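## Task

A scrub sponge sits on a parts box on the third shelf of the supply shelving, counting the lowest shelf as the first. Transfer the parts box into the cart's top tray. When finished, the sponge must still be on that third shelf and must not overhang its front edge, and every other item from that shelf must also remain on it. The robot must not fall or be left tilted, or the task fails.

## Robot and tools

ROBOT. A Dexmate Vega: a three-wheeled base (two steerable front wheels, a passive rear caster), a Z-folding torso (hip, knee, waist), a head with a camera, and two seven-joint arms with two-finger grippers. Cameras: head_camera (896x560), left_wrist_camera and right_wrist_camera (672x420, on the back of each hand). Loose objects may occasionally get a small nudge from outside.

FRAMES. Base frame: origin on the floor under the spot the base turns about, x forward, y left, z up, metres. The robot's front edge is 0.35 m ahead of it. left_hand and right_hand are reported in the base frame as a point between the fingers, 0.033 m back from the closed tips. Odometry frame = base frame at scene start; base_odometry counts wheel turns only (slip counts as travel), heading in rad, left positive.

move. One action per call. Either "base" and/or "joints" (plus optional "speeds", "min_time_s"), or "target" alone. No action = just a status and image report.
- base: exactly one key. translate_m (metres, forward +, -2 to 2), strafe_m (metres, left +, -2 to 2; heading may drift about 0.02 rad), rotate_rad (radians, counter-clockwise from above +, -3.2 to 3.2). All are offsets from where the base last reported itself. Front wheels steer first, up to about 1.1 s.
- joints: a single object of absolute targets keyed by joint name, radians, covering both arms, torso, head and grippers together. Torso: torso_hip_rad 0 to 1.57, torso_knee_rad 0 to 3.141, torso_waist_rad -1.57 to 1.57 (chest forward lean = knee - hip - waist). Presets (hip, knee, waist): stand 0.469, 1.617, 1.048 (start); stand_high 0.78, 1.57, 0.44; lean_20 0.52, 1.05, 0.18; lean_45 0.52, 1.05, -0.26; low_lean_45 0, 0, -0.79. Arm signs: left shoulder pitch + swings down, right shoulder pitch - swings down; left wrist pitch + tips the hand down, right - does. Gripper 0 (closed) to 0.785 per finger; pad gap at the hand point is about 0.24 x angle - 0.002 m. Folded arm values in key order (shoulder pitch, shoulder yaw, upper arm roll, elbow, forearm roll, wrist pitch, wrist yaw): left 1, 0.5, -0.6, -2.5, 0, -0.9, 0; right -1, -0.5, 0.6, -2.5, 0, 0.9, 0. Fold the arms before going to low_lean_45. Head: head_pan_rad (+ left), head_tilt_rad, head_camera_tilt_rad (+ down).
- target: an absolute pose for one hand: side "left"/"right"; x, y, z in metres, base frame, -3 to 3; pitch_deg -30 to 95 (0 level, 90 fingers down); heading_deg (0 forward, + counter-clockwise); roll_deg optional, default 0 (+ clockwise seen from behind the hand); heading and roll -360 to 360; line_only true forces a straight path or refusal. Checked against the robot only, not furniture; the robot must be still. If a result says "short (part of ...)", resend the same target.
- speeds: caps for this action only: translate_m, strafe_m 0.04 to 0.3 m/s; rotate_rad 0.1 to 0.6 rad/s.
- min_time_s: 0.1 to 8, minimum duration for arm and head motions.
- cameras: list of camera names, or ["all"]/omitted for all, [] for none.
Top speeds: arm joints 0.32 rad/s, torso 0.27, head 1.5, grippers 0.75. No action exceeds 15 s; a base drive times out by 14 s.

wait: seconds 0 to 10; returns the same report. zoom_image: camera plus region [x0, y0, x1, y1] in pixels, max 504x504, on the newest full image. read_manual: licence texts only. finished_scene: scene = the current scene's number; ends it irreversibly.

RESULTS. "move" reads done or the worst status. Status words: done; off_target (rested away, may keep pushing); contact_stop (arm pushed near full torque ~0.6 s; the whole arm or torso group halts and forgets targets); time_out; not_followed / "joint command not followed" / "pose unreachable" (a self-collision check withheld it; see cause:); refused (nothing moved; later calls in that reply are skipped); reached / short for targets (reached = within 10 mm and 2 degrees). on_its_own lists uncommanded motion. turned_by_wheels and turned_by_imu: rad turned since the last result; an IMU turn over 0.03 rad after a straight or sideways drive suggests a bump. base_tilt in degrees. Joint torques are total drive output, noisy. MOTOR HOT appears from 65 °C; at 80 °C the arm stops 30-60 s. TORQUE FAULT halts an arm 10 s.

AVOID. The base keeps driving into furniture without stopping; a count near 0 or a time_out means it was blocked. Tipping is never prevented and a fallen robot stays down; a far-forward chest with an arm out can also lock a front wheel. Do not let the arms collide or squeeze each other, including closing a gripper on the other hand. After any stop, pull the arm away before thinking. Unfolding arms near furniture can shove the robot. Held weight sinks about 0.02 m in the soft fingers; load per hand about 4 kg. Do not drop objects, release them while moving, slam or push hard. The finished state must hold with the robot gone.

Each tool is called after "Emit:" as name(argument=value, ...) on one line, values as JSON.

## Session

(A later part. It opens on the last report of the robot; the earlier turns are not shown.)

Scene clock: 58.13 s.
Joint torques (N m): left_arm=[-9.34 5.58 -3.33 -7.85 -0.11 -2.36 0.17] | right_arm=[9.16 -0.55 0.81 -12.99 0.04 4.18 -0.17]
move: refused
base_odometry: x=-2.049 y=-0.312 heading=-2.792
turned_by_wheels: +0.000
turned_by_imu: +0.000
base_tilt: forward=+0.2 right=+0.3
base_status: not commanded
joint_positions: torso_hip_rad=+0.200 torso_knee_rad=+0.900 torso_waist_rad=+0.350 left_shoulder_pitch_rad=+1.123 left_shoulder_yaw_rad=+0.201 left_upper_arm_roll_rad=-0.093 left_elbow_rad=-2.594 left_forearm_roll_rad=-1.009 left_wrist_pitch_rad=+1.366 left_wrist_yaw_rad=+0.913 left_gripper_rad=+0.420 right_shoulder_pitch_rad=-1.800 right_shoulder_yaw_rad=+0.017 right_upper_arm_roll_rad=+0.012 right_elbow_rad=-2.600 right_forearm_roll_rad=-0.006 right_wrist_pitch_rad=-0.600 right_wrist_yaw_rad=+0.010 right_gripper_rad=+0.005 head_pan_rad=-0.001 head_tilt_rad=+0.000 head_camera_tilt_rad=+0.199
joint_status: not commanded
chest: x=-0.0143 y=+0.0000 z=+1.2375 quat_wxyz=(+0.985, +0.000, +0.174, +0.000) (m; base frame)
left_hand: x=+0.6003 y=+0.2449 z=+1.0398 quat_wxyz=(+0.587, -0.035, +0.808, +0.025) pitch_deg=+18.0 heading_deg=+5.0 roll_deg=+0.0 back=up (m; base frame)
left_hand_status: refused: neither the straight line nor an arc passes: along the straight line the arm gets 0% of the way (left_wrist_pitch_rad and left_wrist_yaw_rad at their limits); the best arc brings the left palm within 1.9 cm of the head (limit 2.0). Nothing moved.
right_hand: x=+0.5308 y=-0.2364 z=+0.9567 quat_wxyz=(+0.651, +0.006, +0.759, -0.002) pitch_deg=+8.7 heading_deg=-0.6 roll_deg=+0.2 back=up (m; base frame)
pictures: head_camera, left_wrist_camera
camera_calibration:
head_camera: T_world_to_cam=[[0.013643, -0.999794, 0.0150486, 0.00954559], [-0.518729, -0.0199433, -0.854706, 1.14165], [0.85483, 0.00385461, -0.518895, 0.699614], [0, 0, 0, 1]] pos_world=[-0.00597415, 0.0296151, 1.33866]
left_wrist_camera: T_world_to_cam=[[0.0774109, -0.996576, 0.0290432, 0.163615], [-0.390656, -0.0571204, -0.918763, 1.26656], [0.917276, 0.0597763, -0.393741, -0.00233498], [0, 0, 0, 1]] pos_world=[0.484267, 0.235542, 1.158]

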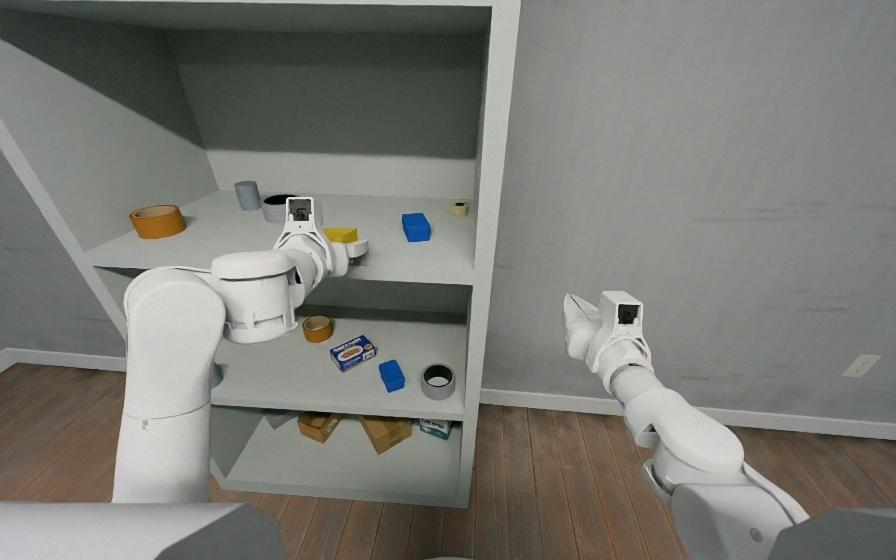

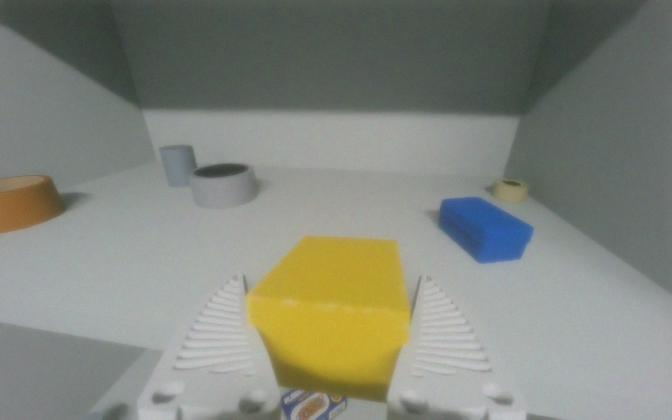

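Emit:
move(target={"side":"left","x":0.70,"y":0.254,"z":1.013,"pitch_deg":15,"heading_deg":5}, cameras=["left_wrist_camera"])

Emit:
move(joints={"left_gripper_rad": 0.6}, cameras=["left_wrist_camera"])

Scene clock: 61.73 s.
Joint torques (N m): left_arm=[-19.96 7.3 -2.76 -7.21 0.88 -2.88 0.02] | right_arm=[6.88 0.62 0.35 -13.71 0.11 2.96 -0.22]
move: done
base_odometry: x=-2.049 y=-0.312 heading=-2.792
turned_by_wheels: +0.000
turned_by_imu: +0.001
base_tilt: forward=+0.2 right=+0.4
base_status: not commanded
joint_positions: torso_hip_rad=+0.200 torso_knee_rad=+0.900 torso_waist_rad=+0.350 left_shoulder_pitch_rad=+1.029 left_shoulder_yaw_rad=+0.390 left_upper_arm_roll_rad=+0.083 left_elbow_rad=-2.234 left_forearm_roll_rad=-0.787 left_wrist_pitch_rad=+0.974 left_wrist_yaw_rad=+0.676 left_gripper_rad=+0.420 right_shoulder_pitch_rad=-1.800 right_shoulder_yaw_rad=+0.017 right_upper_arm_roll_rad=+0.012 right_elbow_rad=-2.600 right_forearm_roll_rad=-0.006 right_wrist_pitch_rad=-0.600 right_wrist_yaw_rad=+0.010 right_gripper_rad=+0.005 head_pan_rad=-0.001 head_tilt_rad=+0.000 head_camera_tilt_rad=+0.199
joint_status: not commanded
chest: x=-0.0143 y=+0.0000 z=+1.2375 quat_wxyz=(+0.985, +0.000, +0.174, +0.000) (m; base frame)
left_hand: x=+0.6985 y=+0.2536 z=+1.0130 quat_wxyz=(+0.607, -0.035, +0.793, +0.026) pitch_deg=+15.1 heading_deg=+5.0 roll_deg=+0.0 back=up (m; base frame)
left_hand_status: reached (straight line, planned for 1.6 s): 2 mm and 0.1 deg off.
right_hand: x=+0.5308 y=-0.2364 z=+0.9567 quat_wxyz=(+0.651, +0.006, +0.759, -0.002) pitch_deg=+8.7 heading_deg=-0.6 roll_deg=+0.2 back=up (m; base frame)
pictures: left_wrist_camera
camera_calibration:
left_wrist_camera: T_world_to_cam=[[0.0759276, -0.996691, 0.0290253, 0.166591], [-0.343755, -0.0534897, -0.937535, 1.26615], [0.935985, 0.0612071, -0.346679, -0.164605], [0, 0, 0, 1]] pos_world=[0.576666, 0.243841, 1.12516]

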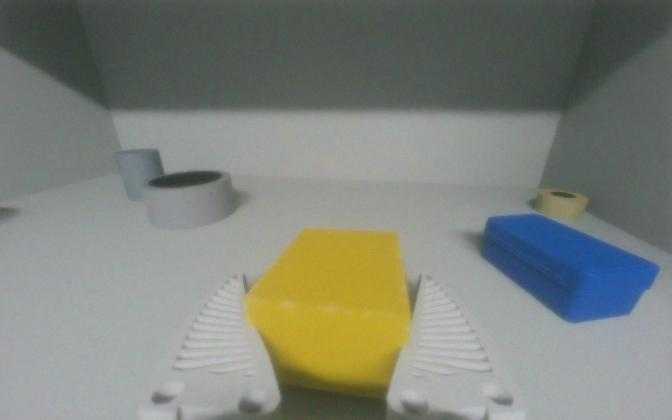

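Scene clock: 62.40 s.
Joint torques (N m): left_arm=[-20.54 7.36 -2.63 -8.37 0.98 -3.44 -0.16] | right_arm=[7.69 -1.06 0.59 -13.21 -0.01 3.66 -0.05]
move: done
base_odometry: x=-2.049 y=-0.312 heading=-2.792
turned_by_wheels: +0.000
turned_by_imu: +0.000
base_tilt: forward=+0.1 right=+0.3
base_status: not commanded
joint_positions: torso_hip_rad=+0.200 torso_knee_rad=+0.900 torso_waist_rad=+0.350 left_shoulder_pitch_rad=+1.028 left_shoulder_yaw_rad=+0.392 left_upper_arm_roll_rad=+0.084 left_elbow_rad=-2.230 left_forearm_roll_rad=-0.785 left_wrist_pitch_rad=+0.970 left_wrist_yaw_rad=+0.673 left_gripper_rad=+0.600 right_shoulder_pitch_rad=-1.800 right_shoulder_yaw_rad=+0.017 right_upper_arm_roll_rad=+0.012 right_elbow_rad=-2.600 right_forearm_roll_rad=-0.006 right_wrist_pitch_rad=-0.600 right_wrist_yaw_rad=+0.010 right_gripper_rad=+0.005 head_pan_rad=-0.001 head_tilt_rad=+0.000 head_camera_tilt_rad=+0.199
joint_status: all done
chest: x=-0.0143 y=+0.0000 z=+1.2375 quat_wxyz=(+0.985, +0.000, +0.174, +0.000) (m; base frame)
left_hand: x=+0.6995 y=+0.2539 z=+1.0127 quat_wxyz=(+0.608, -0.035, +0.793, +0.026) pitch_deg=+15.1 heading_deg=+5.0 roll_deg=+0.0 back=up (m; base frame)
right_hand: x=+0.5308 y=-0.2364 z=+0.9567 quat_wxyz=(+0.651, +0.006, +0.759, -0.002) pitch_deg=+8.7 heading_deg=-0.6 roll_deg=+0.2 back=up (m; base frame)
pictures: left_wrist_camera
camera_calibration:
left_wrist_camera: T_world_to_cam=[[0.0759338, -0.996711, 0.028314, 0.167436], [-0.343118, -0.052781, -0.937808, 1.26586], [0.936218, 0.0614963, -0.345997, -0.166563], [0, 0, 0, 1]] pos_world=[0.577566, 0.243941, 1.12476]

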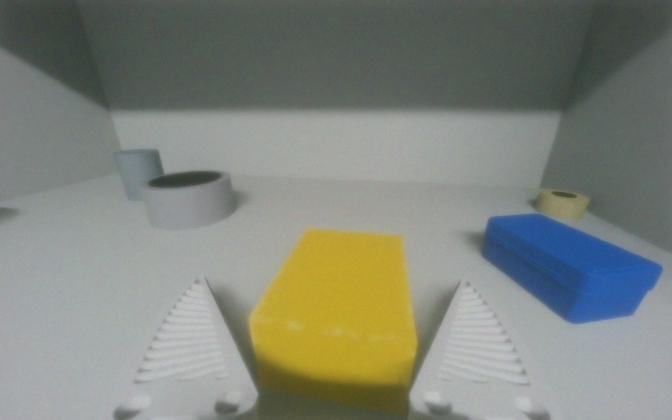

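Emit:
move(target={"side":"left","x":0.61,"y":0.246,"z":1.035,"pitch_deg":10,"heading_deg":5}, cameras=["left_wrist_camera"])

Emit:
move(joints={"left_gripper_rad": 0.45}, cameras=[])

Emit:
move(target={"side":"left","x":0.65,"y":0.065,"z":1.06,"pitch_deg":14,"heading_deg":11}, cameras=["head_camera","left_wrist_camera"])

Scene clock: 65.67 s.
Joint torques (N m): left_arm=[-8.82 6.98 -6.55 -8.77 1.15 -2.92 0.23] | right_arm=[9.31 -0.45 0.42 -14.33 -0.12 3.56 -0.22]
move: done
base_odometry: x=-2.049 y=-0.312 heading=-2.792
turned_by_wheels: +0.000
turned_by_imu: +0.001
base_tilt: forward=+0.1 right=+0.3
base_status: not commanded
joint_positions: torso_hip_rad=+0.200 torso_knee_rad=+0.900 torso_waist_rad=+0.350 left_shoulder_pitch_rad=+1.313 left_shoulder_yaw_rad=+0.422 left_upper_arm_roll_rad=+0.024 left_elbow_rad=-2.548 left_forearm_roll_rad=-0.763 left_wrist_pitch_rad=+0.910 left_wrist_yaw_rad=+0.721 left_gripper_rad=+0.600 right_shoulder_pitch_rad=-1.800 right_shoulder_yaw_rad=+0.017 right_upper_arm_roll_rad=+0.012 right_elbow_rad=-2.600 right_forearm_roll_rad=-0.006 right_wrist_pitch_rad=-0.600 right_wrist_yaw_rad=+0.010 right_gripper_rad=+0.005 head_pan_rad=-0.001 head_tilt_rad=+0.000 head_camera_tilt_rad=+0.199
joint_status: not commanded
chest: x=-0.0143 y=+0.0000 z=+1.2375 quat_wxyz=(+0.985, +0.000, +0.174, +0.000) (m; base frame)
left_hand: x=+0.6116 y=+0.2460 z=+1.0341 quat_wxyz=(+0.641, -0.033, +0.766, +0.028) pitch_deg=+10.1 heading_deg=+5.0 roll_deg=+0.0 back=up (m; base frame)
left_hand_status: reached (straight line, planned for 1.4 s): 2 mm and 0.1 deg off.
right_hand: x=+0.5308 y=-0.2364 z=+0.9567 quat_wxyz=(+0.651, +0.006, +0.759, -0.002) pitch_deg=+8.7 heading_deg=-0.6 roll_deg=+0.2 back=up (m; base frame)
pictures: left_wrist_camera
camera_calibration:
left_wrist_camera: T_world_to_cam=[[0.0734344, -0.996936, 0.026955, 0.168731], [-0.261631, -0.045339, -0.964102, 1.23082], [0.96237, 0.0637461, -0.264159, -0.177609], [0, 0, 0, 1]] pos_world=[0.480556, 0.23534, 1.13517]

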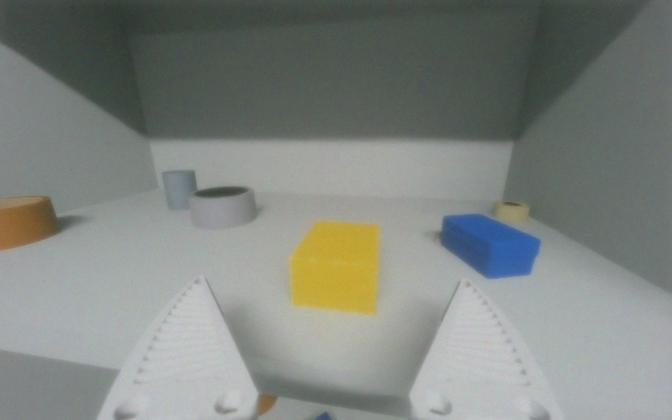

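Scene clock: 66.30 s.
Joint torques (N m): left_arm=[-8.52 7.05 -6.08 -9.38 1.15 -3.25 0.08] | right_arm=[7.53 -0.21 0.26 -12.37 -0.09 3.38 -0.31]
move: done
base_odometry: x=-2.049 y=-0.312 heading=-2.792
turned_by_wheels: +0.000
turned_by_imu: +0.000
base_tilt: forward=+0.1 right=+0.3
base_status: not commanded
joint_positions: torso_hip_rad=+0.200 torso_knee_rad=+0.900 torso_waist_rad=+0.350 left_shoulder_pitch_rad=+1.316 left_shoulder_yaw_rad=+0.423 left_upper_arm_roll_rad=+0.024 left_elbow_rad=-2.552 left_forearm_roll_rad=-0.762 left_wrist_pitch_rad=+0.909 left_wrist_yaw_rad=+0.721 left_gripper_rad=+0.450 right_shoulder_pitch_rad=-1.800 right_shoulder_yaw_rad=+0.017 right_upper_arm_roll_rad=+0.012 right_elbow_rad=-2.600 right_forearm_roll_rad=-0.006 right_wrist_pitch_rad=-0.600 right_wrist_yaw_rad=+0.010 right_gripper_rad=+0.005 head_pan_rad=-0.001 head_tilt_rad=+0.000 head_camera_tilt_rad=+0.199
joint_status: all done
chest: x=-0.0143 y=+0.0000 z=+1.2375 quat_wxyz=(+0.985, +0.000, +0.174, +0.000) (m; base frame)
left_hand: x=+0.6105 y=+0.2459 z=+1.0345 quat_wxyz=(+0.642, -0.033, +0.766, +0.028) pitch_deg=+10.1 heading_deg=+5.0 roll_deg=+0.0 back=up (m; base frame)
right_hand: x=+0.5308 y=-0.2364 z=+0.9567 quat_wxyz=(+0.651, +0.006, +0.759, -0.002) pitch_deg=+8.7 heading_deg=-0.6 roll_deg=+0.2 back=up (m; base frame)
pictures: none
No camera images: "cameras" was empty.

Scene clock: 70.33 s.
Joint torques (N m): left_arm=[-18.98 -12.53 3.14 -7.21 1.01 -1.99 0.34] | right_arm=[8.12 -0.59 0.27 -14.03 -0.02 4.15 -0.24]
move: done
base_odometry: x=-2.049 y=-0.312 heading=-2.792
turned_by_wheels: +0.000
turned_by_imu: +0.001
base_tilt: forward=+0.1 right=+0.3
base_status: not commanded
joint_positions: torso_hip_rad=+0.200 torso_knee_rad=+0.900 torso_waist_rad=+0.350 left_shoulder_pitch_rad=+0.949 left_shoulder_yaw_rad=-0.156 left_upper_arm_roll_rad=+0.538 left_elbow_rad=-2.207 left_forearm_roll_rad=-0.392 left_wrist_pitch_rad=+1.098 left_wrist_yaw_rad=+1.086 left_gripper_rad=+0.450 right_shoulder_pitch_rad=-1.800 right_shoulder_yaw_rad=+0.017 right_upper_arm_roll_rad=+0.012 right_elbow_rad=-2.600 right_forearm_roll_rad=-0.006 right_wrist_pitch_rad=-0.600 right_wrist_yaw_rad=+0.010 right_gripper_rad=+0.005 head_pan_rad=-0.001 head_tilt_rad=+0.000 head_camera_tilt_rad=+0.199
joint_status: not commanded
chest: x=-0.0143 y=+0.0000 z=+1.2375 quat_wxyz=(+0.985, +0.000, +0.174, +0.000) (m; base frame)
left_hand: x=+0.6499 y=+0.0666 z=+1.0589 quat_wxyz=(+0.613, -0.075, +0.785, +0.059) pitch_deg=+14.0 heading_deg=+11.0 roll_deg=+0.0 back=up (m; base frame)
left_hand_status: reached (straight line, planned for 2.5 s): 2 mm and 0.1 deg off.
right_hand: x=+0.5308 y=-0.2364 z=+0.9567 quat_wxyz=(+0.651, +0.006, +0.759, -0.002) pitch_deg=+8.7 heading_deg=-0.6 roll_deg=+0.2 back=up (m; base frame)
pictures: head_camera, left_wrist_camera
camera_calibration:
head_camera: T_world_to_cam=[[0.013643, -0.999794, 0.0150486, 0.00954559], [-0.518729, -0.0199433, -0.854706, 1.14165], [0.85483, 0.00385461, -0.518895, 0.699614], [0, 0, 0, 1]] pos_world=[-0.00597415, 0.0296151, 1.33866]
left_wrist_camera: T_world_to_cam=[[0.178846, -0.98347, 0.0282948, -0.084412], [-0.319198, -0.0852017, -0.94385, 1.27536], [0.930659, 0.159772, -0.329159, -0.113464], [0, 0, 0, 1]] pos_world=[0.527785, 0.0437744, 1.16879]

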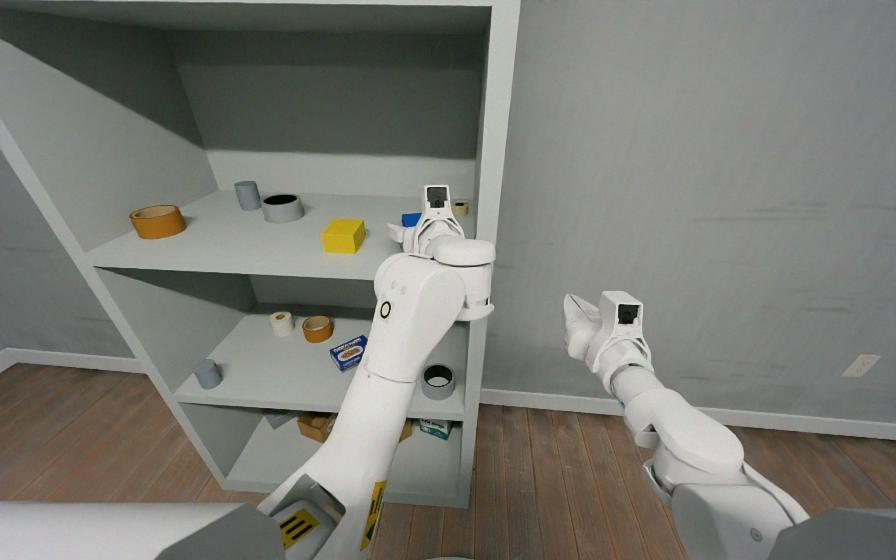

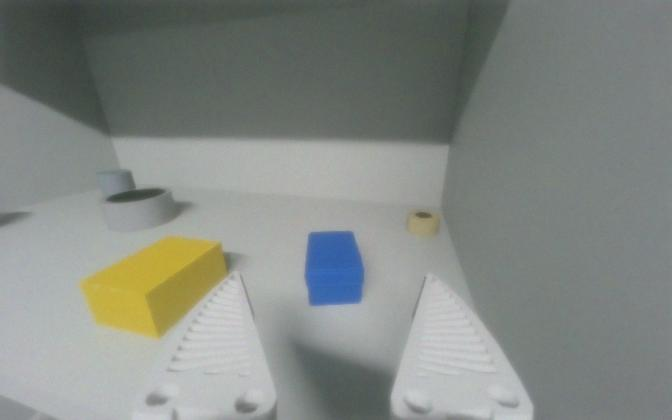

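Emit:
move(target={"side":"left","x":0.785,"y":0.089,"z":1.022,"pitch_deg":24,"heading_deg":12}, cameras=["left_wrist_camera"])

Emit:
move(joints={"left_gripper_rad": 0.17}, cameras=["left_wrist_camera"])

Emit:
move(target={"side":"left","x":0.77,"y":0.10,"z":1.075,"pitch_deg":24,"heading_deg":10}, cameras=["left_wrist_camera"])

Scene clock: 74.67 s.
Joint torques (N m): left_arm=[-27.99 -10.2 0.06 -8.96 0.45 -2.6 0.01] | right_arm=[7.13 1.43 -0.24 -12.63 -0.19 3.64 -0.13]
move: done
base_odometry: x=-2.049 y=-0.312 heading=-2.792
turned_by_wheels: +0.000
turned_by_imu: +0.001
base_tilt: forward=+0.2 right=+0.2
base_status: not commanded
joint_positions: torso_hip_rad=+0.200 torso_knee_rad=+0.900 torso_waist_rad=+0.350 left_shoulder_pitch_rad=+0.579 left_shoulder_yaw_rad=-0.229 left_upper_arm_roll_rad=+0.294 left_elbow_rad=-1.624 left_forearm_roll_rad=-0.451 left_wrist_pitch_rad=+1.040 left_wrist_yaw_rad=+0.936 left_gripper_rad=+0.450 right_shoulder_pitch_rad=-1.800 right_shoulder_yaw_rad=+0.017 right_upper_arm_roll_rad=+0.012 right_elbow_rad=-2.600 right_forearm_roll_rad=-0.006 right_wrist_pitch_rad=-0.600 right_wrist_yaw_rad=+0.010 right_gripper_rad=+0.005 head_pan_rad=-0.001 head_tilt_rad=+0.000 head_camera_tilt_rad=+0.199
joint_status: not commanded
chest: x=-0.0143 y=+0.0000 z=+1.2375 quat_wxyz=(+0.985, +0.000, +0.174, +0.000) (m; base frame)
left_hand: x=+0.7839 y=+0.0889 z=+1.0218 quat_wxyz=(+0.542, -0.087, +0.834, +0.057) pitch_deg=+23.9 heading_deg=+12.0 roll_deg=+0.1 back=up (m; base frame)
left_hand_status: reached (straight line, planned for 2.2 s): 1 mm and 0.1 deg off.
right_hand: x=+0.5308 y=-0.2364 z=+0.9567 quat_wxyz=(+0.651, +0.006, +0.759, -0.002) pitch_deg=+8.7 heading_deg=-0.6 roll_deg=+0.2 back=up (m; base frame)
pictures: left_wrist_camera
camera_calibration:
left_wrist_camera: T_world_to_cam=[[0.201222, -0.979126, 0.0286723, -0.103769], [-0.471902, -0.122549, -0.873092, 1.33574], [0.858381, 0.162155, -0.486711, -0.0364229], [0, 0, 0, 1]] pos_world=[0.682483, 0.0679966, 1.15147]

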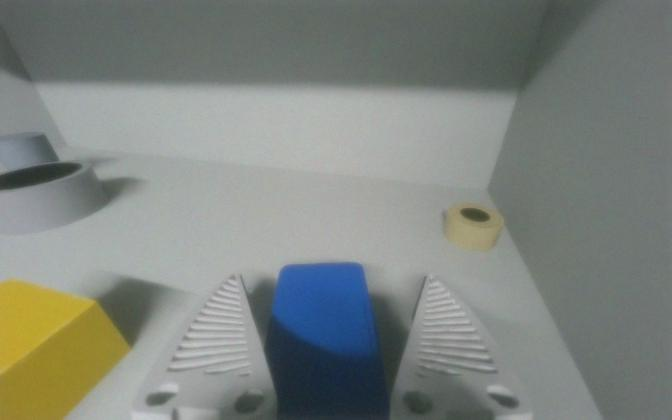

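Scene clock: 75.47 s.
Joint torques (N m): left_arm=[-10.31 -8.31 -2.17 0.88 -2.03 1.91 -0.43] | right_arm=[5.27 0.86 1.77 -13.5 0.03 3.13 -0.05]
move: done
base_odometry: x=-2.049 y=-0.312 heading=-2.792
turned_by_wheels: +0.000
turned_by_imu: +0.000
base_tilt: forward=+0.1 right=+0.3
base_status: not commanded
joint_positions: torso_hip_rad=+0.200 torso_knee_rad=+0.900 torso_waist_rad=+0.350 left_shoulder_pitch_rad=+0.576 left_shoulder_yaw_rad=-0.229 left_upper_arm_roll_rad=+0.292 left_elbow_rad=-1.621 left_forearm_roll_rad=-0.451 left_wrist_pitch_rad=+1.038 left_wrist_yaw_rad=+0.935 left_gripper_rad=+0.170 right_shoulder_pitch_rad=-1.800 right_shoulder_yaw_rad=+0.017 right_upper_arm_roll_rad=+0.012 right_elbow_rad=-2.600 right_forearm_roll_rad=-0.006 right_wrist_pitch_rad=-0.600 right_wrist_yaw_rad=+0.010 right_gripper_rad=+0.005 head_pan_rad=-0.001 head_tilt_rad=+0.000 head_camera_tilt_rad=+0.199
joint_status: all done
chest: x=-0.0146 y=+0.0000 z=+1.2376 quat_wxyz=(+0.985, +0.000, +0.174, +0.000) (m; base frame)
left_hand: x=+0.7847 y=+0.0892 z=+1.0234 quat_wxyz=(+0.543, -0.088, +0.833, +0.057) pitch_deg=+23.9 heading_deg=+12.0 roll_deg=+0.0 back=up (m; base frame)
right_hand: x=+0.5306 y=-0.2364 z=+0.9570 quat_wxyz=(+0.652, +0.006, +0.758, -0.002) pitch_deg=+8.7 heading_deg=-0.6 roll_deg=+0.2 back=up (m; base frame)
pictures: left_wrist_camera
camera_calibration:
left_wrist_camera: T_world_to_cam=[[0.201855, -0.978956, 0.029997, -0.105607], [-0.470283, -0.123745, -0.873797, 1.33707], [0.85912, 0.162274, -0.485365, -0.0383687], [0, 0, 0, 1]] pos_world=[0.683083, 0.0682974, 1.15287]

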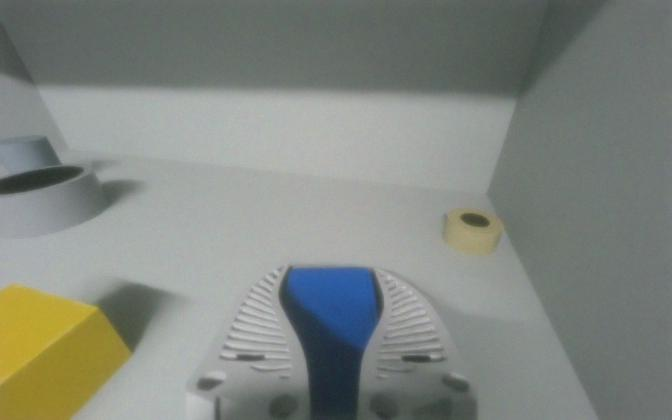

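Scene clock: 77.83 s.
Joint torques (N m): left_arm=[-27.29 -9.63 0.25 -9.64 -0.12 -2.38 0.29] | right_arm=[7.84 0.17 0.38 -15.13 0.12 3.63 -0.2]
move: done
base_odometry: x=-2.049 y=-0.312 heading=-2.792
turned_by_wheels: +0.000
turned_by_imu: +0.001
base_tilt: forward=+0.1 right=+0.4
base_status: not commanded
joint_positions: torso_hip_rad=+0.200 torso_knee_rad=+0.900 torso_waist_rad=+0.350 left_shoulder_pitch_rad=+0.529 left_shoulder_yaw_rad=-0.249 left_upper_arm_roll_rad=+0.225 left_elbow_rad=-1.751 left_forearm_roll_rad=-0.505 left_wrist_pitch_rad=+1.238 left_wrist_yaw_rad=+0.966 left_gripper_rad=+0.170 right_shoulder_pitch_rad=-1.800 right_shoulder_yaw_rad=+0.017 right_upper_arm_roll_rad=+0.012 right_elbow_rad=-2.600 right_forearm_roll_rad=-0.006 right_wrist_pitch_rad=-0.600 right_wrist_yaw_rad=+0.010 right_gripper_rad=+0.005 head_pan_rad=-0.001 head_tilt_rad=+0.000 head_camera_tilt_rad=+0.199
joint_status: not commanded
chest: x=-0.0145 y=+0.0000 z=+1.2376 quat_wxyz=(+0.985, +0.000, +0.174, +0.000) (m; base frame)
left_hand: x=+0.7705 y=+0.0996 z=+1.0730 quat_wxyz=(+0.542, -0.073, +0.836, +0.048) pitch_deg=+24.1 heading_deg=+10.1 roll_deg=+0.0 back=up (m; base frame)
left_hand_status: reached (straight line, planned for 1.0 s): 2 mm and 0.1 deg off.
right_hand: x=+0.5307 y=-0.2364 z=+0.9569 quat_wxyz=(+0.652, +0.006, +0.759, -0.002) pitch_deg=+8.7 heading_deg=-0.6 roll_deg=+0.2 back=up (m; base frame)
pictures: left_wrist_camera
camera_calibration:
left_wrist_camera: T_world_to_cam=[[0.167946, -0.985361, 0.0292852, -0.0664763], [-0.477384, -0.107285, -0.872121, 1.377], [0.862496, 0.132489, -0.488414, -0.000180633], [0, 0, 0, 1]] pos_world=[0.668679, 0.082253, 1.20277]

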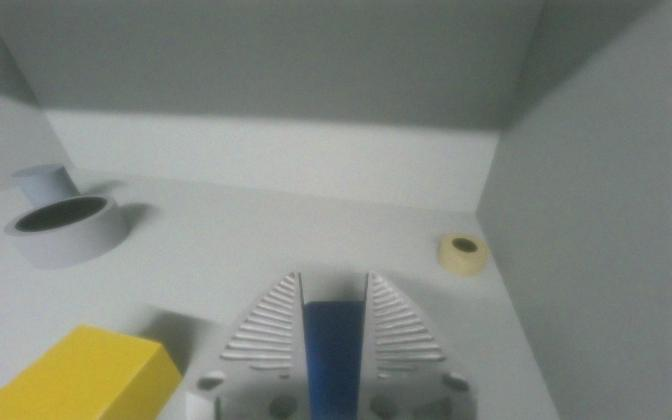

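Emit:
move(joints={"left_gripper_rad": 0.45}, cameras=["left_wrist_camera","head_camera"])

Emit:
zoom_image(camera="head_camera", region=[330, 150, 500, 260])

Scene clock: 79.60 s.
Joint torques (N m): left_arm=[-27.88 -9.26 0.24 -10.75 -0.1 -2.16 0.43] | right_arm=[7.6 0.53 -0.3 -13.21 0.37 3.52 -0.34]
move: done
base_odometry: x=-2.049 y=-0.312 heading=-2.792
turned_by_wheels: +0.000
turned_by_imu: +0.000
base_tilt: forward=+0.2 right=+0.3
base_status: not commanded
joint_positions: torso_hip_rad=+0.200 torso_knee_rad=+0.900 torso_waist_rad=+0.350 left_shoulder_pitch_rad=+0.527 left_shoulder_yaw_rad=-0.250 left_upper_arm_roll_rad=+0.223 left_elbow_rad=-1.754 left_forearm_roll_rad=-0.506 left_wrist_pitch_rad=+1.243 left_wrist_yaw_rad=+0.967 left_gripper_rad=+0.450 right_shoulder_pitch_rad=-1.800 right_shoulder_yaw_rad=+0.017 right_upper_arm_roll_rad=+0.012 right_elbow_rad=-2.600 right_forearm_roll_rad=-0.006 right_wrist_pitch_rad=-0.600 right_wrist_yaw_rad=+0.010 right_gripper_rad=+0.005 head_pan_rad=-0.001 head_tilt_rad=+0.000 head_camera_tilt_rad=+0.199
joint_status: all done
chest: x=-0.0145 y=+0.0000 z=+1.2376 quat_wxyz=(+0.985, +0.000, +0.174, +0.000) (m; base frame)
left_hand: x=+0.7700 y=+0.1000 z=+1.0743 quat_wxyz=(+0.542, -0.073, +0.836, +0.048) pitch_deg=+24.0 heading_deg=+10.0 roll_deg=+0.0 back=up (m; base frame)
right_hand: x=+0.5307 y=-0.2364 z=+0.9569 quat_wxyz=(+0.652, +0.006, +0.759, -0.002) pitch_deg=+8.7 heading_deg=-0.6 roll_deg=+0.2 back=up (m; base frame)
pictures: head_camera, left_wrist_camera
camera_calibration:
head_camera: T_world_to_cam=[[0.0136389, -0.999794, 0.015051, 0.00954504], [-0.518494, -0.0199421, -0.854849, 1.14174], [0.854973, 0.00385532, -0.518659, 0.69947], [0, 0, 0, 1]] pos_world=[-0.00617303, 0.0296151, 1.33866]
left_wrist_camera: T_world_to_cam=[[0.166982, -0.985532, 0.0290562, -0.0650075], [-0.477335, -0.106592, -0.872233, 1.37808], [0.86271, 0.131777, -0.488227, 0.000559544], [0, 0, 0, 1]] pos_world=[0.668178, 0.0827518, 1.20417]

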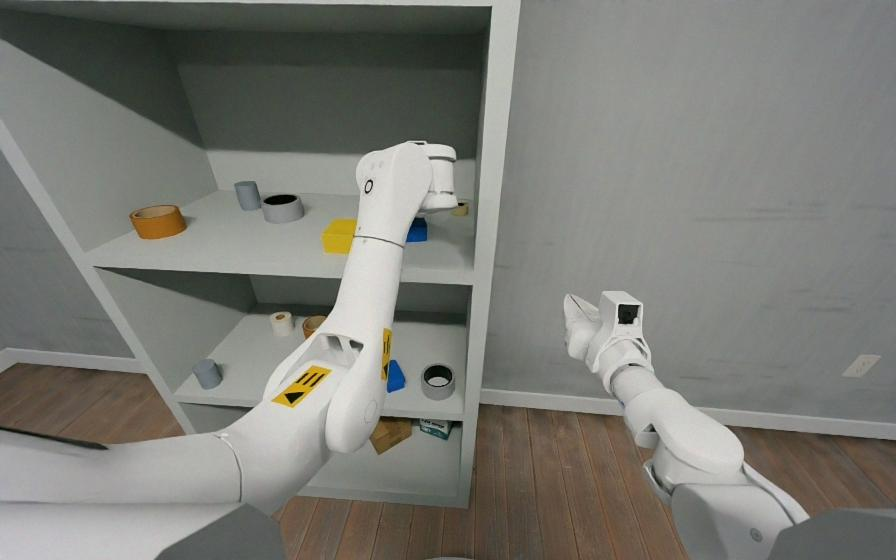

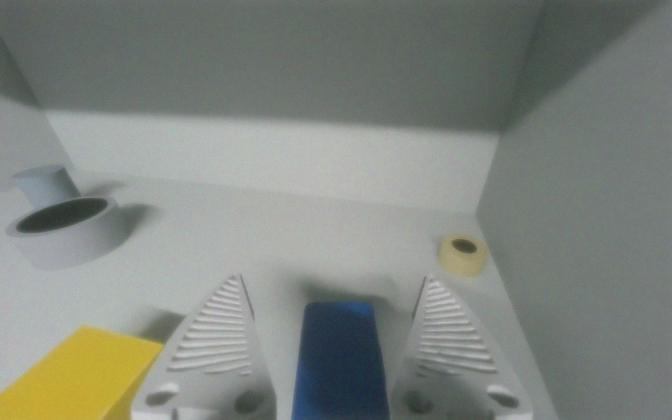

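Scaled by 2.965 from the camera's 896x560 image, which has a finer 960x600 frame.

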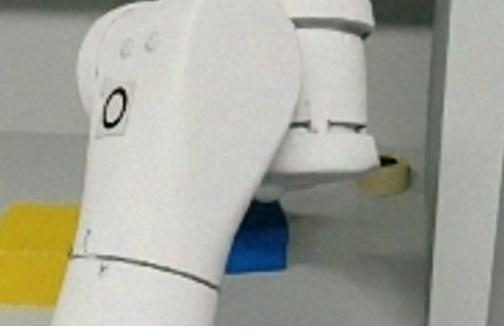

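Emit:
move(target={"side":"left","x":0.778,"y":0.093,"z":1.012,"pitch_deg":18,"heading_deg":11}, cameras=["left_wrist_camera"])

Emit:
move(joints={"left_gripper_rad": 0.19}, cameras=["left_wrist_camera"])

Emit:
move(target={"side":"left","x":0.76,"y":0.105,"z":1.06,"pitch_deg":19,"heading_deg":10}, cameras=["left_wrist_camera"])

Scene clock: 83.07 s.
Joint torques (N m): left_arm=[-18.65 -4.18 2.71 -8.01 1.08 -2.73 -0.11] | right_arm=[8.14 -1.38 0.99 -15.41 0.04 4.03 -0.09]
move: done
base_odometry: x=-2.049 y=-0.312 heading=-2.792
turned_by_wheels: +0.000
turned_by_imu: +0.001
base_tilt: forward=+0.2 right=+0.3
base_status: not commanded
joint_positions: torso_hip_rad=+0.200 torso_knee_rad=+0.900 torso_waist_rad=+0.350 left_shoulder_pitch_rad=+0.693 left_shoulder_yaw_rad=-0.125 left_upper_arm_roll_rad=+0.381 left_elbow_rad=-1.709 left_forearm_roll_rad=-0.421 left_wrist_pitch_rad=+0.901 left_wrist_yaw_rad=+0.873 left_gripper_rad=+0.450 right_shoulder_pitch_rad=-1.800 right_shoulder_yaw_rad=+0.017 right_upper_arm_roll_rad=+0.012 right_elbow_rad=-2.600 right_forearm_roll_rad=-0.006 right_wrist_pitch_rad=-0.600 right_wrist_yaw_rad=+0.010 right_gripper_rad=+0.005 head_pan_rad=-0.001 head_tilt_rad=+0.000 head_camera_tilt_rad=+0.199
joint_status: not commanded
chest: x=-0.0145 y=+0.0000 z=+1.2376 quat_wxyz=(+0.985, +0.000, +0.174, +0.000) (m; base frame)
left_hand: x=+0.7779 y=+0.0932 z=+1.0127 quat_wxyz=(+0.584, -0.078, +0.806, +0.056) pitch_deg=+18.1 heading_deg=+11.0 roll_deg=+0.0 back=up (m; base frame)
left_hand_status: reached (straight line, planned for 1.4 s): 1 mm and 0.1 deg off.
right_hand: x=+0.5307 y=-0.2364 z=+0.9569 quat_wxyz=(+0.652, +0.006, +0.759, -0.002) pitch_deg=+8.7 heading_deg=-0.6 roll_deg=+0.2 back=up (m; base frame)
pictures: left_wrist_camera
camera_calibration:
left_wrist_camera: T_world_to_cam=[[0.181404, -0.982985, 0.0288578, -0.082503], [-0.384456, -0.0978971, -0.917938, 1.30059], [0.905144, 0.155423, -0.395673, -0.164395], [0, 0, 0, 1]] pos_world=[0.663788, 0.0717757, 1.1312]

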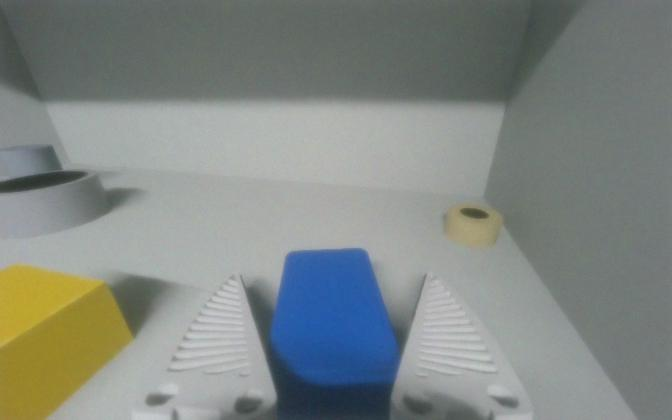

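Scene clock: 83.83 s.
Joint torques (N m): left_arm=[-15.86 -3.28 1.91 -6.3 0.65 -2.27 -0.04] | right_arm=[8.82 0.24 -0.19 -13.33 -0.11 4.08 -0.04]
move: done
base_odometry: x=-2.049 y=-0.312 heading=-2.792
turned_by_wheels: +0.000
turned_by_imu: +0.000
base_tilt: forward=+0.2 right=+0.3
base_status: not commanded
joint_positions: torso_hip_rad=+0.200 torso_knee_rad=+0.900 torso_waist_rad=+0.350 left_shoulder_pitch_rad=+0.695 left_shoulder_yaw_rad=-0.123 left_upper_arm_roll_rad=+0.382 left_elbow_rad=-1.709 left_forearm_roll_rad=-0.419 left_wrist_pitch_rad=+0.897 left_wrist_yaw_rad=+0.872 left_gripper_rad=+0.190 right_shoulder_pitch_rad=-1.800 right_shoulder_yaw_rad=+0.017 right_upper_arm_roll_rad=+0.012 right_elbow_rad=-2.600 right_forearm_roll_rad=-0.006 right_wrist_pitch_rad=-0.600 right_wrist_yaw_rad=+0.010 right_gripper_rad=+0.005 head_pan_rad=-0.001 head_tilt_rad=+0.000 head_camera_tilt_rad=+0.199
joint_status: all done
chest: x=-0.0145 y=+0.0000 z=+1.2376 quat_wxyz=(+0.985, +0.000, +0.174, +0.000) (m; base frame)
left_hand: x=+0.7780 y=+0.0930 z=+1.0122 quat_wxyz=(+0.585, -0.078, +0.805, +0.056) pitch_deg=+18.0 heading_deg=+11.0 roll_deg=+0.0 back=up (m; base frame)
right_hand: x=+0.5307 y=-0.2364 z=+0.9569 quat_wxyz=(+0.652, +0.006, +0.759, -0.002) pitch_deg=+8.7 heading_deg=-0.6 roll_deg=+0.2 back=up (m; base frame)
pictures: left_wrist_camera
camera_calibration:
left_wrist_camera: T_world_to_cam=[[0.181327, -0.982999, 0.0288659, -0.0826002], [-0.382878, -0.0976023, -0.918629, 1.29957], [0.905829, 0.15552, -0.394066, -0.166736], [0, 0, 0, 1]] pos_world=[0.663588, 0.0715756, 1.1305]

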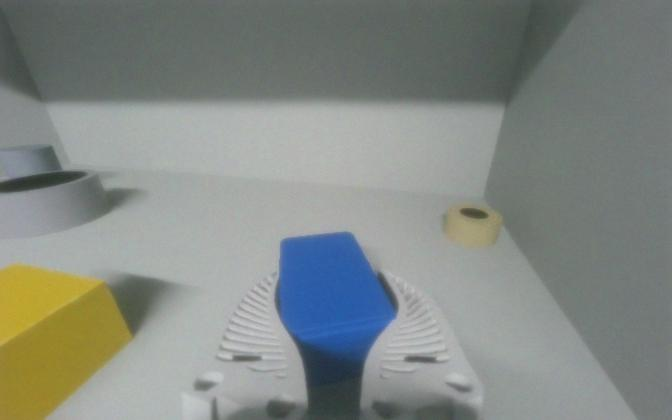

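Scene clock: 86.27 s.
Joint torques (N m): left_arm=[-26.56 -9.71 -0.96 -9.27 0.43 -2.63 0.28] | right_arm=[8.51 -0.21 -0.07 -13.82 -0.1 3.39 -0.2]
move: done
base_odometry: x=-2.049 y=-0.312 heading=-2.792
turned_by_wheels: +0.000
turned_by_imu: +0.001
base_tilt: forward=+0.2 right=+0.3
base_status: not commanded
joint_positions: torso_hip_rad=+0.200 torso_knee_rad=+0.900 torso_waist_rad=+0.350 left_shoulder_pitch_rad=+0.660 left_shoulder_yaw_rad=-0.150 left_upper_arm_roll_rad=+0.316 left_elbow_rad=-1.856 left_forearm_roll_rad=-0.476 left_wrist_pitch_rad=+1.110 left_wrist_yaw_rad=+0.917 left_gripper_rad=+0.190 right_shoulder_pitch_rad=-1.800 right_shoulder_yaw_rad=+0.017 right_upper_arm_roll_rad=+0.012 right_elbow_rad=-2.600 right_forearm_roll_rad=-0.006 right_wrist_pitch_rad=-0.600 right_wrist_yaw_rad=+0.010 right_gripper_rad=+0.005 head_pan_rad=-0.001 head_tilt_rad=+0.000 head_camera_tilt_rad=+0.199
joint_status: not commanded
chest: x=-0.0145 y=+0.0000 z=+1.2376 quat_wxyz=(+0.985, +0.000, +0.174, +0.000) (m; base frame)
left_hand: x=+0.7605 y=+0.1046 z=+1.0583 quat_wxyz=(+0.578, -0.071, +0.811, +0.051) pitch_deg=+19.0 heading_deg=+10.0 roll_deg=+0.0 back=up (m; base frame)
left_hand_status: reached (straight line, planned for 1.0 s): 2 mm and 0.0 deg off.
right_hand: x=+0.5307 y=-0.2364 z=+0.9569 quat_wxyz=(+0.652, +0.006, +0.759, -0.002) pitch_deg=+8.7 heading_deg=-0.6 roll_deg=+0.2 back=up (m; base frame)
pictures: left_wrist_camera
camera_calibration:
left_wrist_camera: T_world_to_cam=[[0.164819, -0.985909, 0.0285912, -0.0562152], [-0.400273, -0.0933527, -0.911629, 1.34169], [0.901452, 0.13881, -0.410019, -0.11257], [0, 0, 0, 1]] pos_world=[0.647785, 0.0854534, 1.17858]

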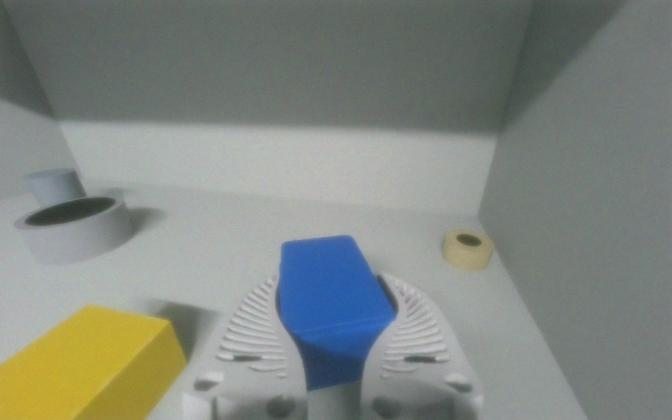

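Emit:
move(base={"translate_m": -0.4}, joints={"head_camera_tilt_rad": 0.05}, cameras=[])

Emit:
move(base={"rotate_rad": -2.52}, joints={"torso_hip_rad": 0, "torso_knee_rad": 0.6, "torso_waist_rad": 0.2}, cameras=["head_camera"])

Scene clock: 90.50 s.
Joint torques (N m): left_arm=[-26.66 -9.72 -0.49 -9.56 0.54 -2.33 0.2] | right_arm=[8.66 -0.47 0.74 -14.02 0.23 3.69 0.07]
move: done
base_odometry: x=-1.673 y=-0.175 heading=-2.791
turned_by_wheels: +0.001
turned_by_imu: +0.005
base_tilt: forward=+0.2 right=+0.3
base_status: done
joint_positions: torso_hip_rad=+0.200 torso_knee_rad=+0.900 torso_waist_rad=+0.350 left_shoulder_pitch_rad=+0.659 left_shoulder_yaw_rad=-0.151 left_upper_arm_roll_rad=+0.314 left_elbow_rad=-1.860 left_forearm_roll_rad=-0.478 left_wrist_pitch_rad=+1.115 left_wrist_yaw_rad=+0.918 left_gripper_rad=+0.190 right_shoulder_pitch_rad=-1.800 right_shoulder_yaw_rad=+0.017 right_upper_arm_roll_rad=+0.012 right_elbow_rad=-2.600 right_forearm_roll_rad=-0.006 right_wrist_pitch_rad=-0.600 right_wrist_yaw_rad=+0.010 right_gripper_rad=+0.005 head_pan_rad=-0.001 head_tilt_rad=+0.000 head_camera_tilt_rad=+0.051
joint_status: all done
chest: x=-0.0143 y=+0.0000 z=+1.2376 quat_wxyz=(+0.985, +0.000, +0.174, +0.000) (m; base frame)
left_hand: x=+0.7600 y=+0.1049 z=+1.0593 quat_wxyz=(+0.578, -0.071, +0.811, +0.051) pitch_deg=+19.1 heading_deg=+10.0 roll_deg=+0.0 back=up (m; base frame)
right_hand: x=+0.5307 y=-0.2364 z=+0.9568 quat_wxyz=(+0.652, +0.006, +0.759, -0.002) pitch_deg=+8.7 heading_deg=-0.6 roll_deg=+0.2 back=up (m; base frame)
pictures: none
No camera images: "cameras" was empty.

Scene clock: 96.27 s.
Joint torques (N m): left_arm=[-25.17 -9.71 -0.07 -10.68 0.68 -2.14 0.1] | right_arm=[7.85 0.45 0.78 -13.34 0.02 3.14 0]
move: done
base_odometry: x=-1.673 y=-0.174 heading=+0.975
turned_by_wheels: -2.517
turned_by_imu: -2.445
base_tilt: forward=+0.1 right=+0.3
base_status: done
joint_positions: torso_hip_rad=+0.001 torso_knee_rad=+0.600 torso_waist_rad=+0.200 left_shoulder_pitch_rad=+0.659 left_shoulder_yaw_rad=-0.151 left_upper_arm_roll_rad=+0.314 left_elbow_rad=-1.860 left_forearm_roll_rad=-0.478 left_wrist_pitch_rad=+1.115 left_wrist_yaw_rad=+0.918 left_gripper_rad=+0.190 right_shoulder_pitch_rad=-1.800 right_shoulder_yaw_rad=+0.017 right_upper_arm_roll_rad=+0.012 right_elbow_rad=-2.600 right_forearm_roll_rad=-0.006 right_wrist_pitch_rad=-0.600 right_wrist_yaw_rad=+0.010 right_gripper_rad=+0.005 head_pan_rad=-0.001 head_tilt_rad=+0.000 head_camera_tilt_rad=+0.051
joint_status: all done
chest: x=-0.0016 y=+0.0000 z=+1.1289 quat_wxyz=(+0.980, +0.000, +0.198, +0.000) (m; base frame)
left_hand: x=+0.7631 y=+0.1050 z=+0.9129 quat_wxyz=(+0.558, -0.069, +0.825, +0.052) pitch_deg=+21.8 heading_deg=+10.2 roll_deg=+0.6 back=up (m; base frame)
right_hand: x=+0.5291 y=-0.2364 z=+0.8217 quat_wxyz=(+0.633, +0.006, +0.774, -0.003) pitch_deg=+11.5 heading_deg=-0.7 roll_deg=+0.2 back=up (m; base frame)
pictures: head_camera
camera_calibration:
head_camera: T_world_to_cam=[[0.0120777, -0.999794, 0.0163318, 0.00929008], [-0.431084, -0.0199434, -0.902091, 1.1209], [0.902231, 0.00385477, -0.431236, 0.525994], [0, 0, 0, 1]] pos_world=[0.00852082, 0.0296151, 1.23783]

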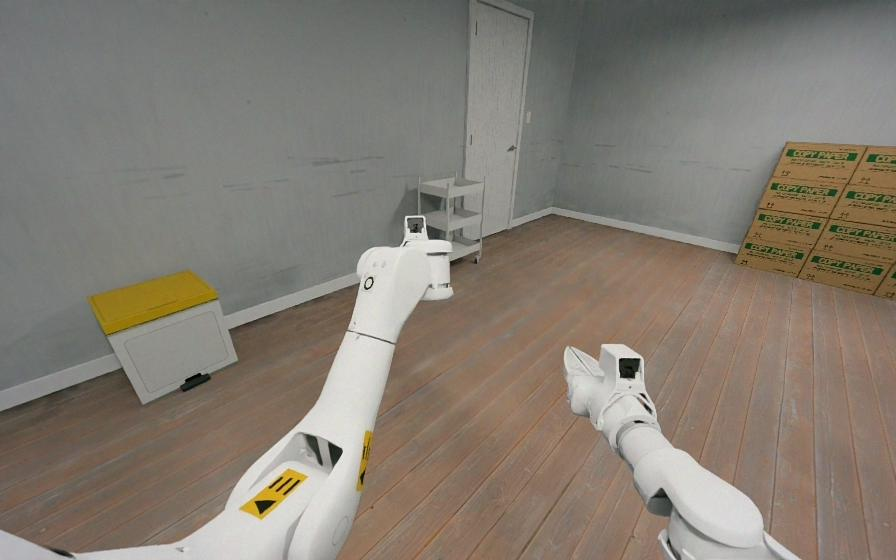

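Emit:
move(base={"translate_m": 2.0}, joints={"torso_waist_rad": -0.05, "left_shoulder_pitch_rad": 0.41, "head_camera_tilt_rad": 0.05}, cameras=["head_camera","left_wrist_camera"])

Scene clock: 105.67 s.
Joint torques (N m): left_arm=[-24.87 -8.99 0.84 -9.5 0.55 -2.56 -0.09] | right_arm=[4.68 0.01 0.23 -13.46 -0.06 2.97 -0.22]
move: done
base_odometry: x=-0.547 y=+1.479 heading=+0.975
turned_by_wheels: -0.001
turned_by_imu: -0.010
base_tilt: forward=+0.2 right=+0.3
base_status: done
joint_positions: torso_hip_rad=+0.001 torso_knee_rad=+0.600 torso_waist_rad=-0.050 left_shoulder_pitch_rad=+0.410 left_shoulder_yaw_rad=-0.151 left_upper_arm_roll_rad=+0.314 left_elbow_rad=-1.860 left_forearm_roll_rad=-0.478 left_wrist_pitch_rad=+1.115 left_wrist_yaw_rad=+0.918 left_gripper_rad=+0.190 right_shoulder_pitch_rad=-1.800 right_shoulder_yaw_rad=+0.017 right_upper_arm_roll_rad=+0.012 right_elbow_rad=-2.600 right_forearm_roll_rad=-0.006 right_wrist_pitch_rad=-0.600 right_wrist_yaw_rad=+0.010 right_gripper_rad=+0.005 head_pan_rad=-0.001 head_tilt_rad=+0.000 head_camera_tilt_rad=+0.051
joint_status: all done
chest: x=+0.1019 y=+0.0000 z=+1.0860 quat_wxyz=(+0.948, +0.000, +0.319, +0.000) (m; base frame)
left_hand: x=+0.8664 y=+0.1050 z=+0.8692 quat_wxyz=(+0.558, -0.069, +0.826, +0.053) pitch_deg=+21.9 heading_deg=+10.2 roll_deg=+0.6 back=up (m; base frame)
right_hand: x=+0.5401 y=-0.2364 z=+0.6571 quat_wxyz=(+0.531, +0.005, +0.847, -0.003) pitch_deg=+25.8 heading_deg=-0.7 roll_deg=+0.0 back=up (m; base frame)
pictures: head_camera, left_wrist_camera
camera_calibration:
head_camera: T_world_to_cam=[[0.0157428, -0.999794, 0.0128342, 0.0121646], [-0.640896, -0.0199422, -0.767369, 1.00194], [0.767467, 0.0038551, -0.641077, 0.655723], [0, 0, 0, 1]] pos_world=[0.138703, 0.0296151, 1.18907]
left_wrist_camera: T_world_to_cam=[[0.165695, -0.985971, 0.0201643, -0.0613407], [-0.445959, -0.0931502, -0.890193, 1.23267], [0.879583, 0.138508, -0.455137, -0.227491], [0, 0, 0, 1]] pos_world=[0.759982, 0.0858529, 0.995013]

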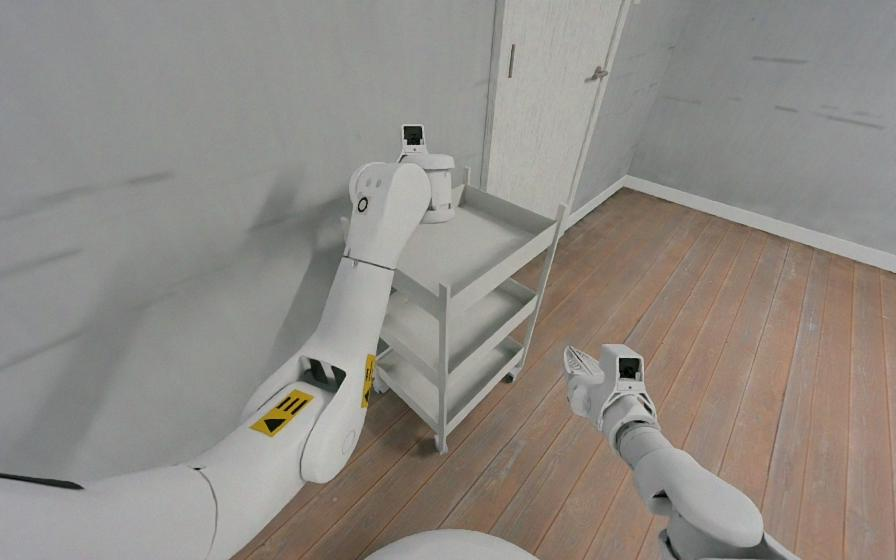

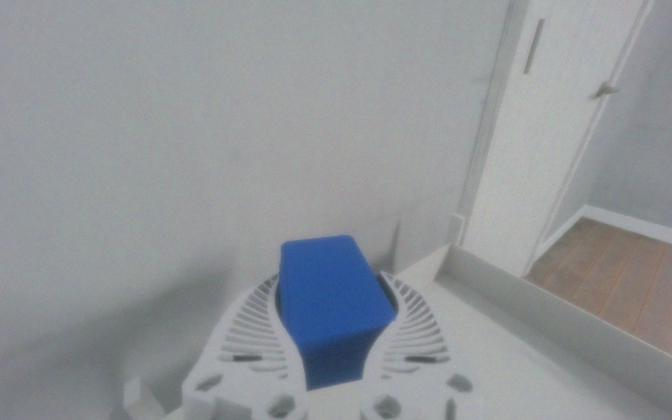

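Emit:
move(target={"side":"left","x":0.81,"y":0.05,"z":0.697,"pitch_deg":32,"heading_deg":4}, cameras=["left_wrist_camera","head_camera"])

Scene clock: 109.03 s.
Joint torques (N m): left_arm=[-7.97 -5.85 6.12 -5.68 -0.6 -1.57 -0.69] | right_arm=[3.94 -0.49 0.33 -13.22 0.24 3.48 -0.33]
move: done
base_odometry: x=-0.547 y=+1.479 heading=+0.975
turned_by_wheels: +0.000
turned_by_imu: +0.001
base_tilt: forward=+0.2 right=+0.3
base_status: not commanded
joint_positions: torso_hip_rad=+0.001 torso_knee_rad=+0.600 torso_waist_rad=-0.050 left_shoulder_pitch_rad=+0.630 left_shoulder_yaw_rad=-0.103 left_upper_arm_roll_rad=+0.398 left_elbow_rad=-1.801 left_forearm_roll_rad=-0.492 left_wrist_pitch_rad=+0.986 left_wrist_yaw_rad=+0.830 left_gripper_rad=+0.190 right_shoulder_pitch_rad=-1.800 right_shoulder_yaw_rad=+0.017 right_upper_arm_roll_rad=+0.012 right_elbow_rad=-2.600 right_forearm_roll_rad=-0.006 right_wrist_pitch_rad=-0.600 right_wrist_yaw_rad=+0.010 right_gripper_rad=+0.005 head_pan_rad=-0.001 head_tilt_rad=+0.000 head_camera_tilt_rad=+0.051
joint_status: not commanded
chest: x=+0.1019 y=+0.0000 z=+1.0860 quat_wxyz=(+0.948, +0.000, +0.319, +0.000) (m; base frame)
left_hand: x=+0.8120 y=+0.0516 z=+0.7015 quat_wxyz=(+0.487, -0.032, +0.873, +0.018) pitch_deg=+31.7 heading_deg=+4.2 roll_deg=+0.0 back=up (m; base frame)
left_hand_status: reached (straight line, planned for 1.0 s): 5 mm and 0.3 deg off.
right_hand: x=+0.5401 y=-0.2364 z=+0.6571 quat_wxyz=(+0.531, +0.005, +0.847, -0.003) pitch_deg=+25.8 heading_deg=-0.7 roll_deg=+0.0 back=up (m; base frame)
pictures: head_camera, left_wrist_camera
camera_calibration:
head_camera: T_world_to_cam=[[0.0157428, -0.999794, 0.0128342, 0.0121646], [-0.640896, -0.0199422, -0.767369, 1.00194], [0.767467, 0.0038551, -0.641077, 0.655723], [0, 0, 0, 1]] pos_world=[0.138703, 0.0296151, 1.18907]
left_wrist_camera: T_world_to_cam=[[0.0702006, -0.997096, 0.0295345, -0.0299822], [-0.597634, -0.0657454, -0.799069, 1.11193], [0.79869, 0.0384443, -0.600513, -0.0757467], [0, 0, 0, 1]] pos_world=[0.727128, 0.046121, 0.843906]

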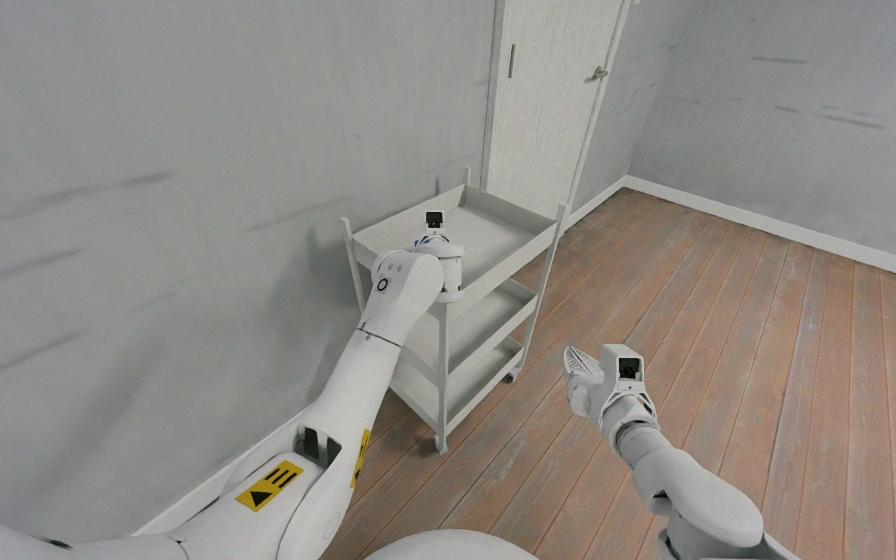

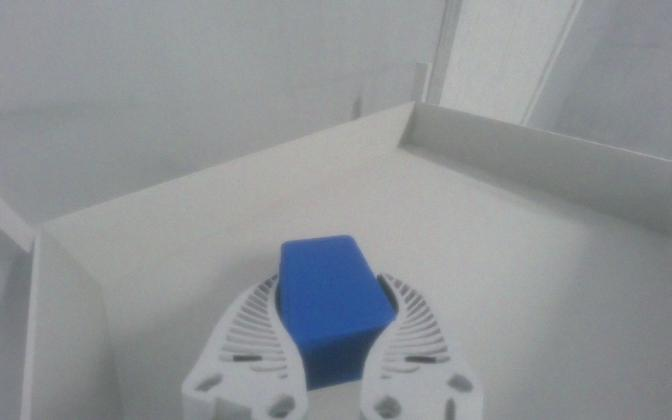

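Emit:
move(target={"side":"left","x":0.812,"y":0.05,"z":0.684,"pitch_deg":31,"heading_deg":4}, cameras=["left_wrist_camera"])

Scene clock: 111.13 s.
Joint torques (N m): left_arm=[23.34 5.37 10.05 13.55 -2.66 5.32 -1.04] | right_arm=[3.77 0.06 0.36 -13.56 -0.08 2.79 -0.04]
move: done
base_odometry: x=-0.547 y=+1.479 heading=+0.975
turned_by_wheels: +0.000
turned_by_imu: +0.001
base_tilt: forward=+0.1 right=+0.3
base_status: not commanded
joint_positions: torso_hip_rad=+0.001 torso_knee_rad=+0.600 torso_waist_rad=-0.049 left_shoulder_pitch_rad=+0.650 left_shoulder_yaw_rad=-0.080 left_upper_arm_roll_rad=+0.420 left_elbow_rad=-1.773 left_forearm_roll_rad=-0.474 left_wrist_pitch_rad=+0.914 left_wrist_yaw_rad=+0.802 left_gripper_rad=+0.190 right_shoulder_pitch_rad=-1.800 right_shoulder_yaw_rad=+0.017 right_upper_arm_roll_rad=+0.012 right_elbow_rad=-2.600 right_forearm_roll_rad=-0.006 right_wrist_pitch_rad=-0.600 right_wrist_yaw_rad=+0.010 right_gripper_rad=+0.005 head_pan_rad=-0.001 head_tilt_rad=+0.000 head_camera_tilt_rad=+0.051
joint_status: not commanded
chest: x=+0.1011 y=+0.0000 z=+1.0863 quat_wxyz=(+0.948, +0.000, +0.318, +0.000) (m; base frame)
left_hand: x=+0.8128 y=+0.0505 z=+0.6888 quat_wxyz=(+0.494, -0.032, +0.869, +0.017) pitch_deg=+30.7 heading_deg=+4.0 roll_deg=-0.1 back=up (m; base frame)
left_hand_status: reached (straight line, planned for 0.6 s): 5 mm and 0.3 deg off.
right_hand: x=+0.5399 y=-0.2364 z=+0.6580 quat_wxyz=(+0.532, +0.005, +0.847, -0.003) pitch_deg=+25.7 heading_deg=-0.7 roll_deg=+0.0 back=up (m; base frame)
pictures: left_wrist_camera
camera_calibration:
left_wrist_camera: T_world_to_cam=[[0.0685668, -0.99713, 0.0320855, -0.0312733], [-0.583812, -0.0661831, -0.809187, 1.09791], [0.808988, 0.0367514, -0.586675, -0.101748], [0, 0, 0, 1]] pos_world=[0.725433, 0.0452193, 0.829728]

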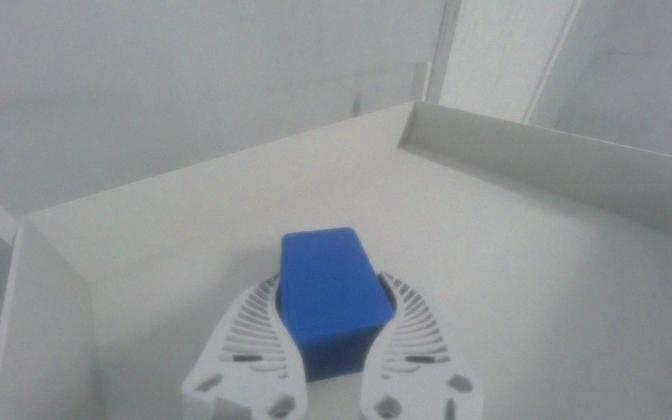

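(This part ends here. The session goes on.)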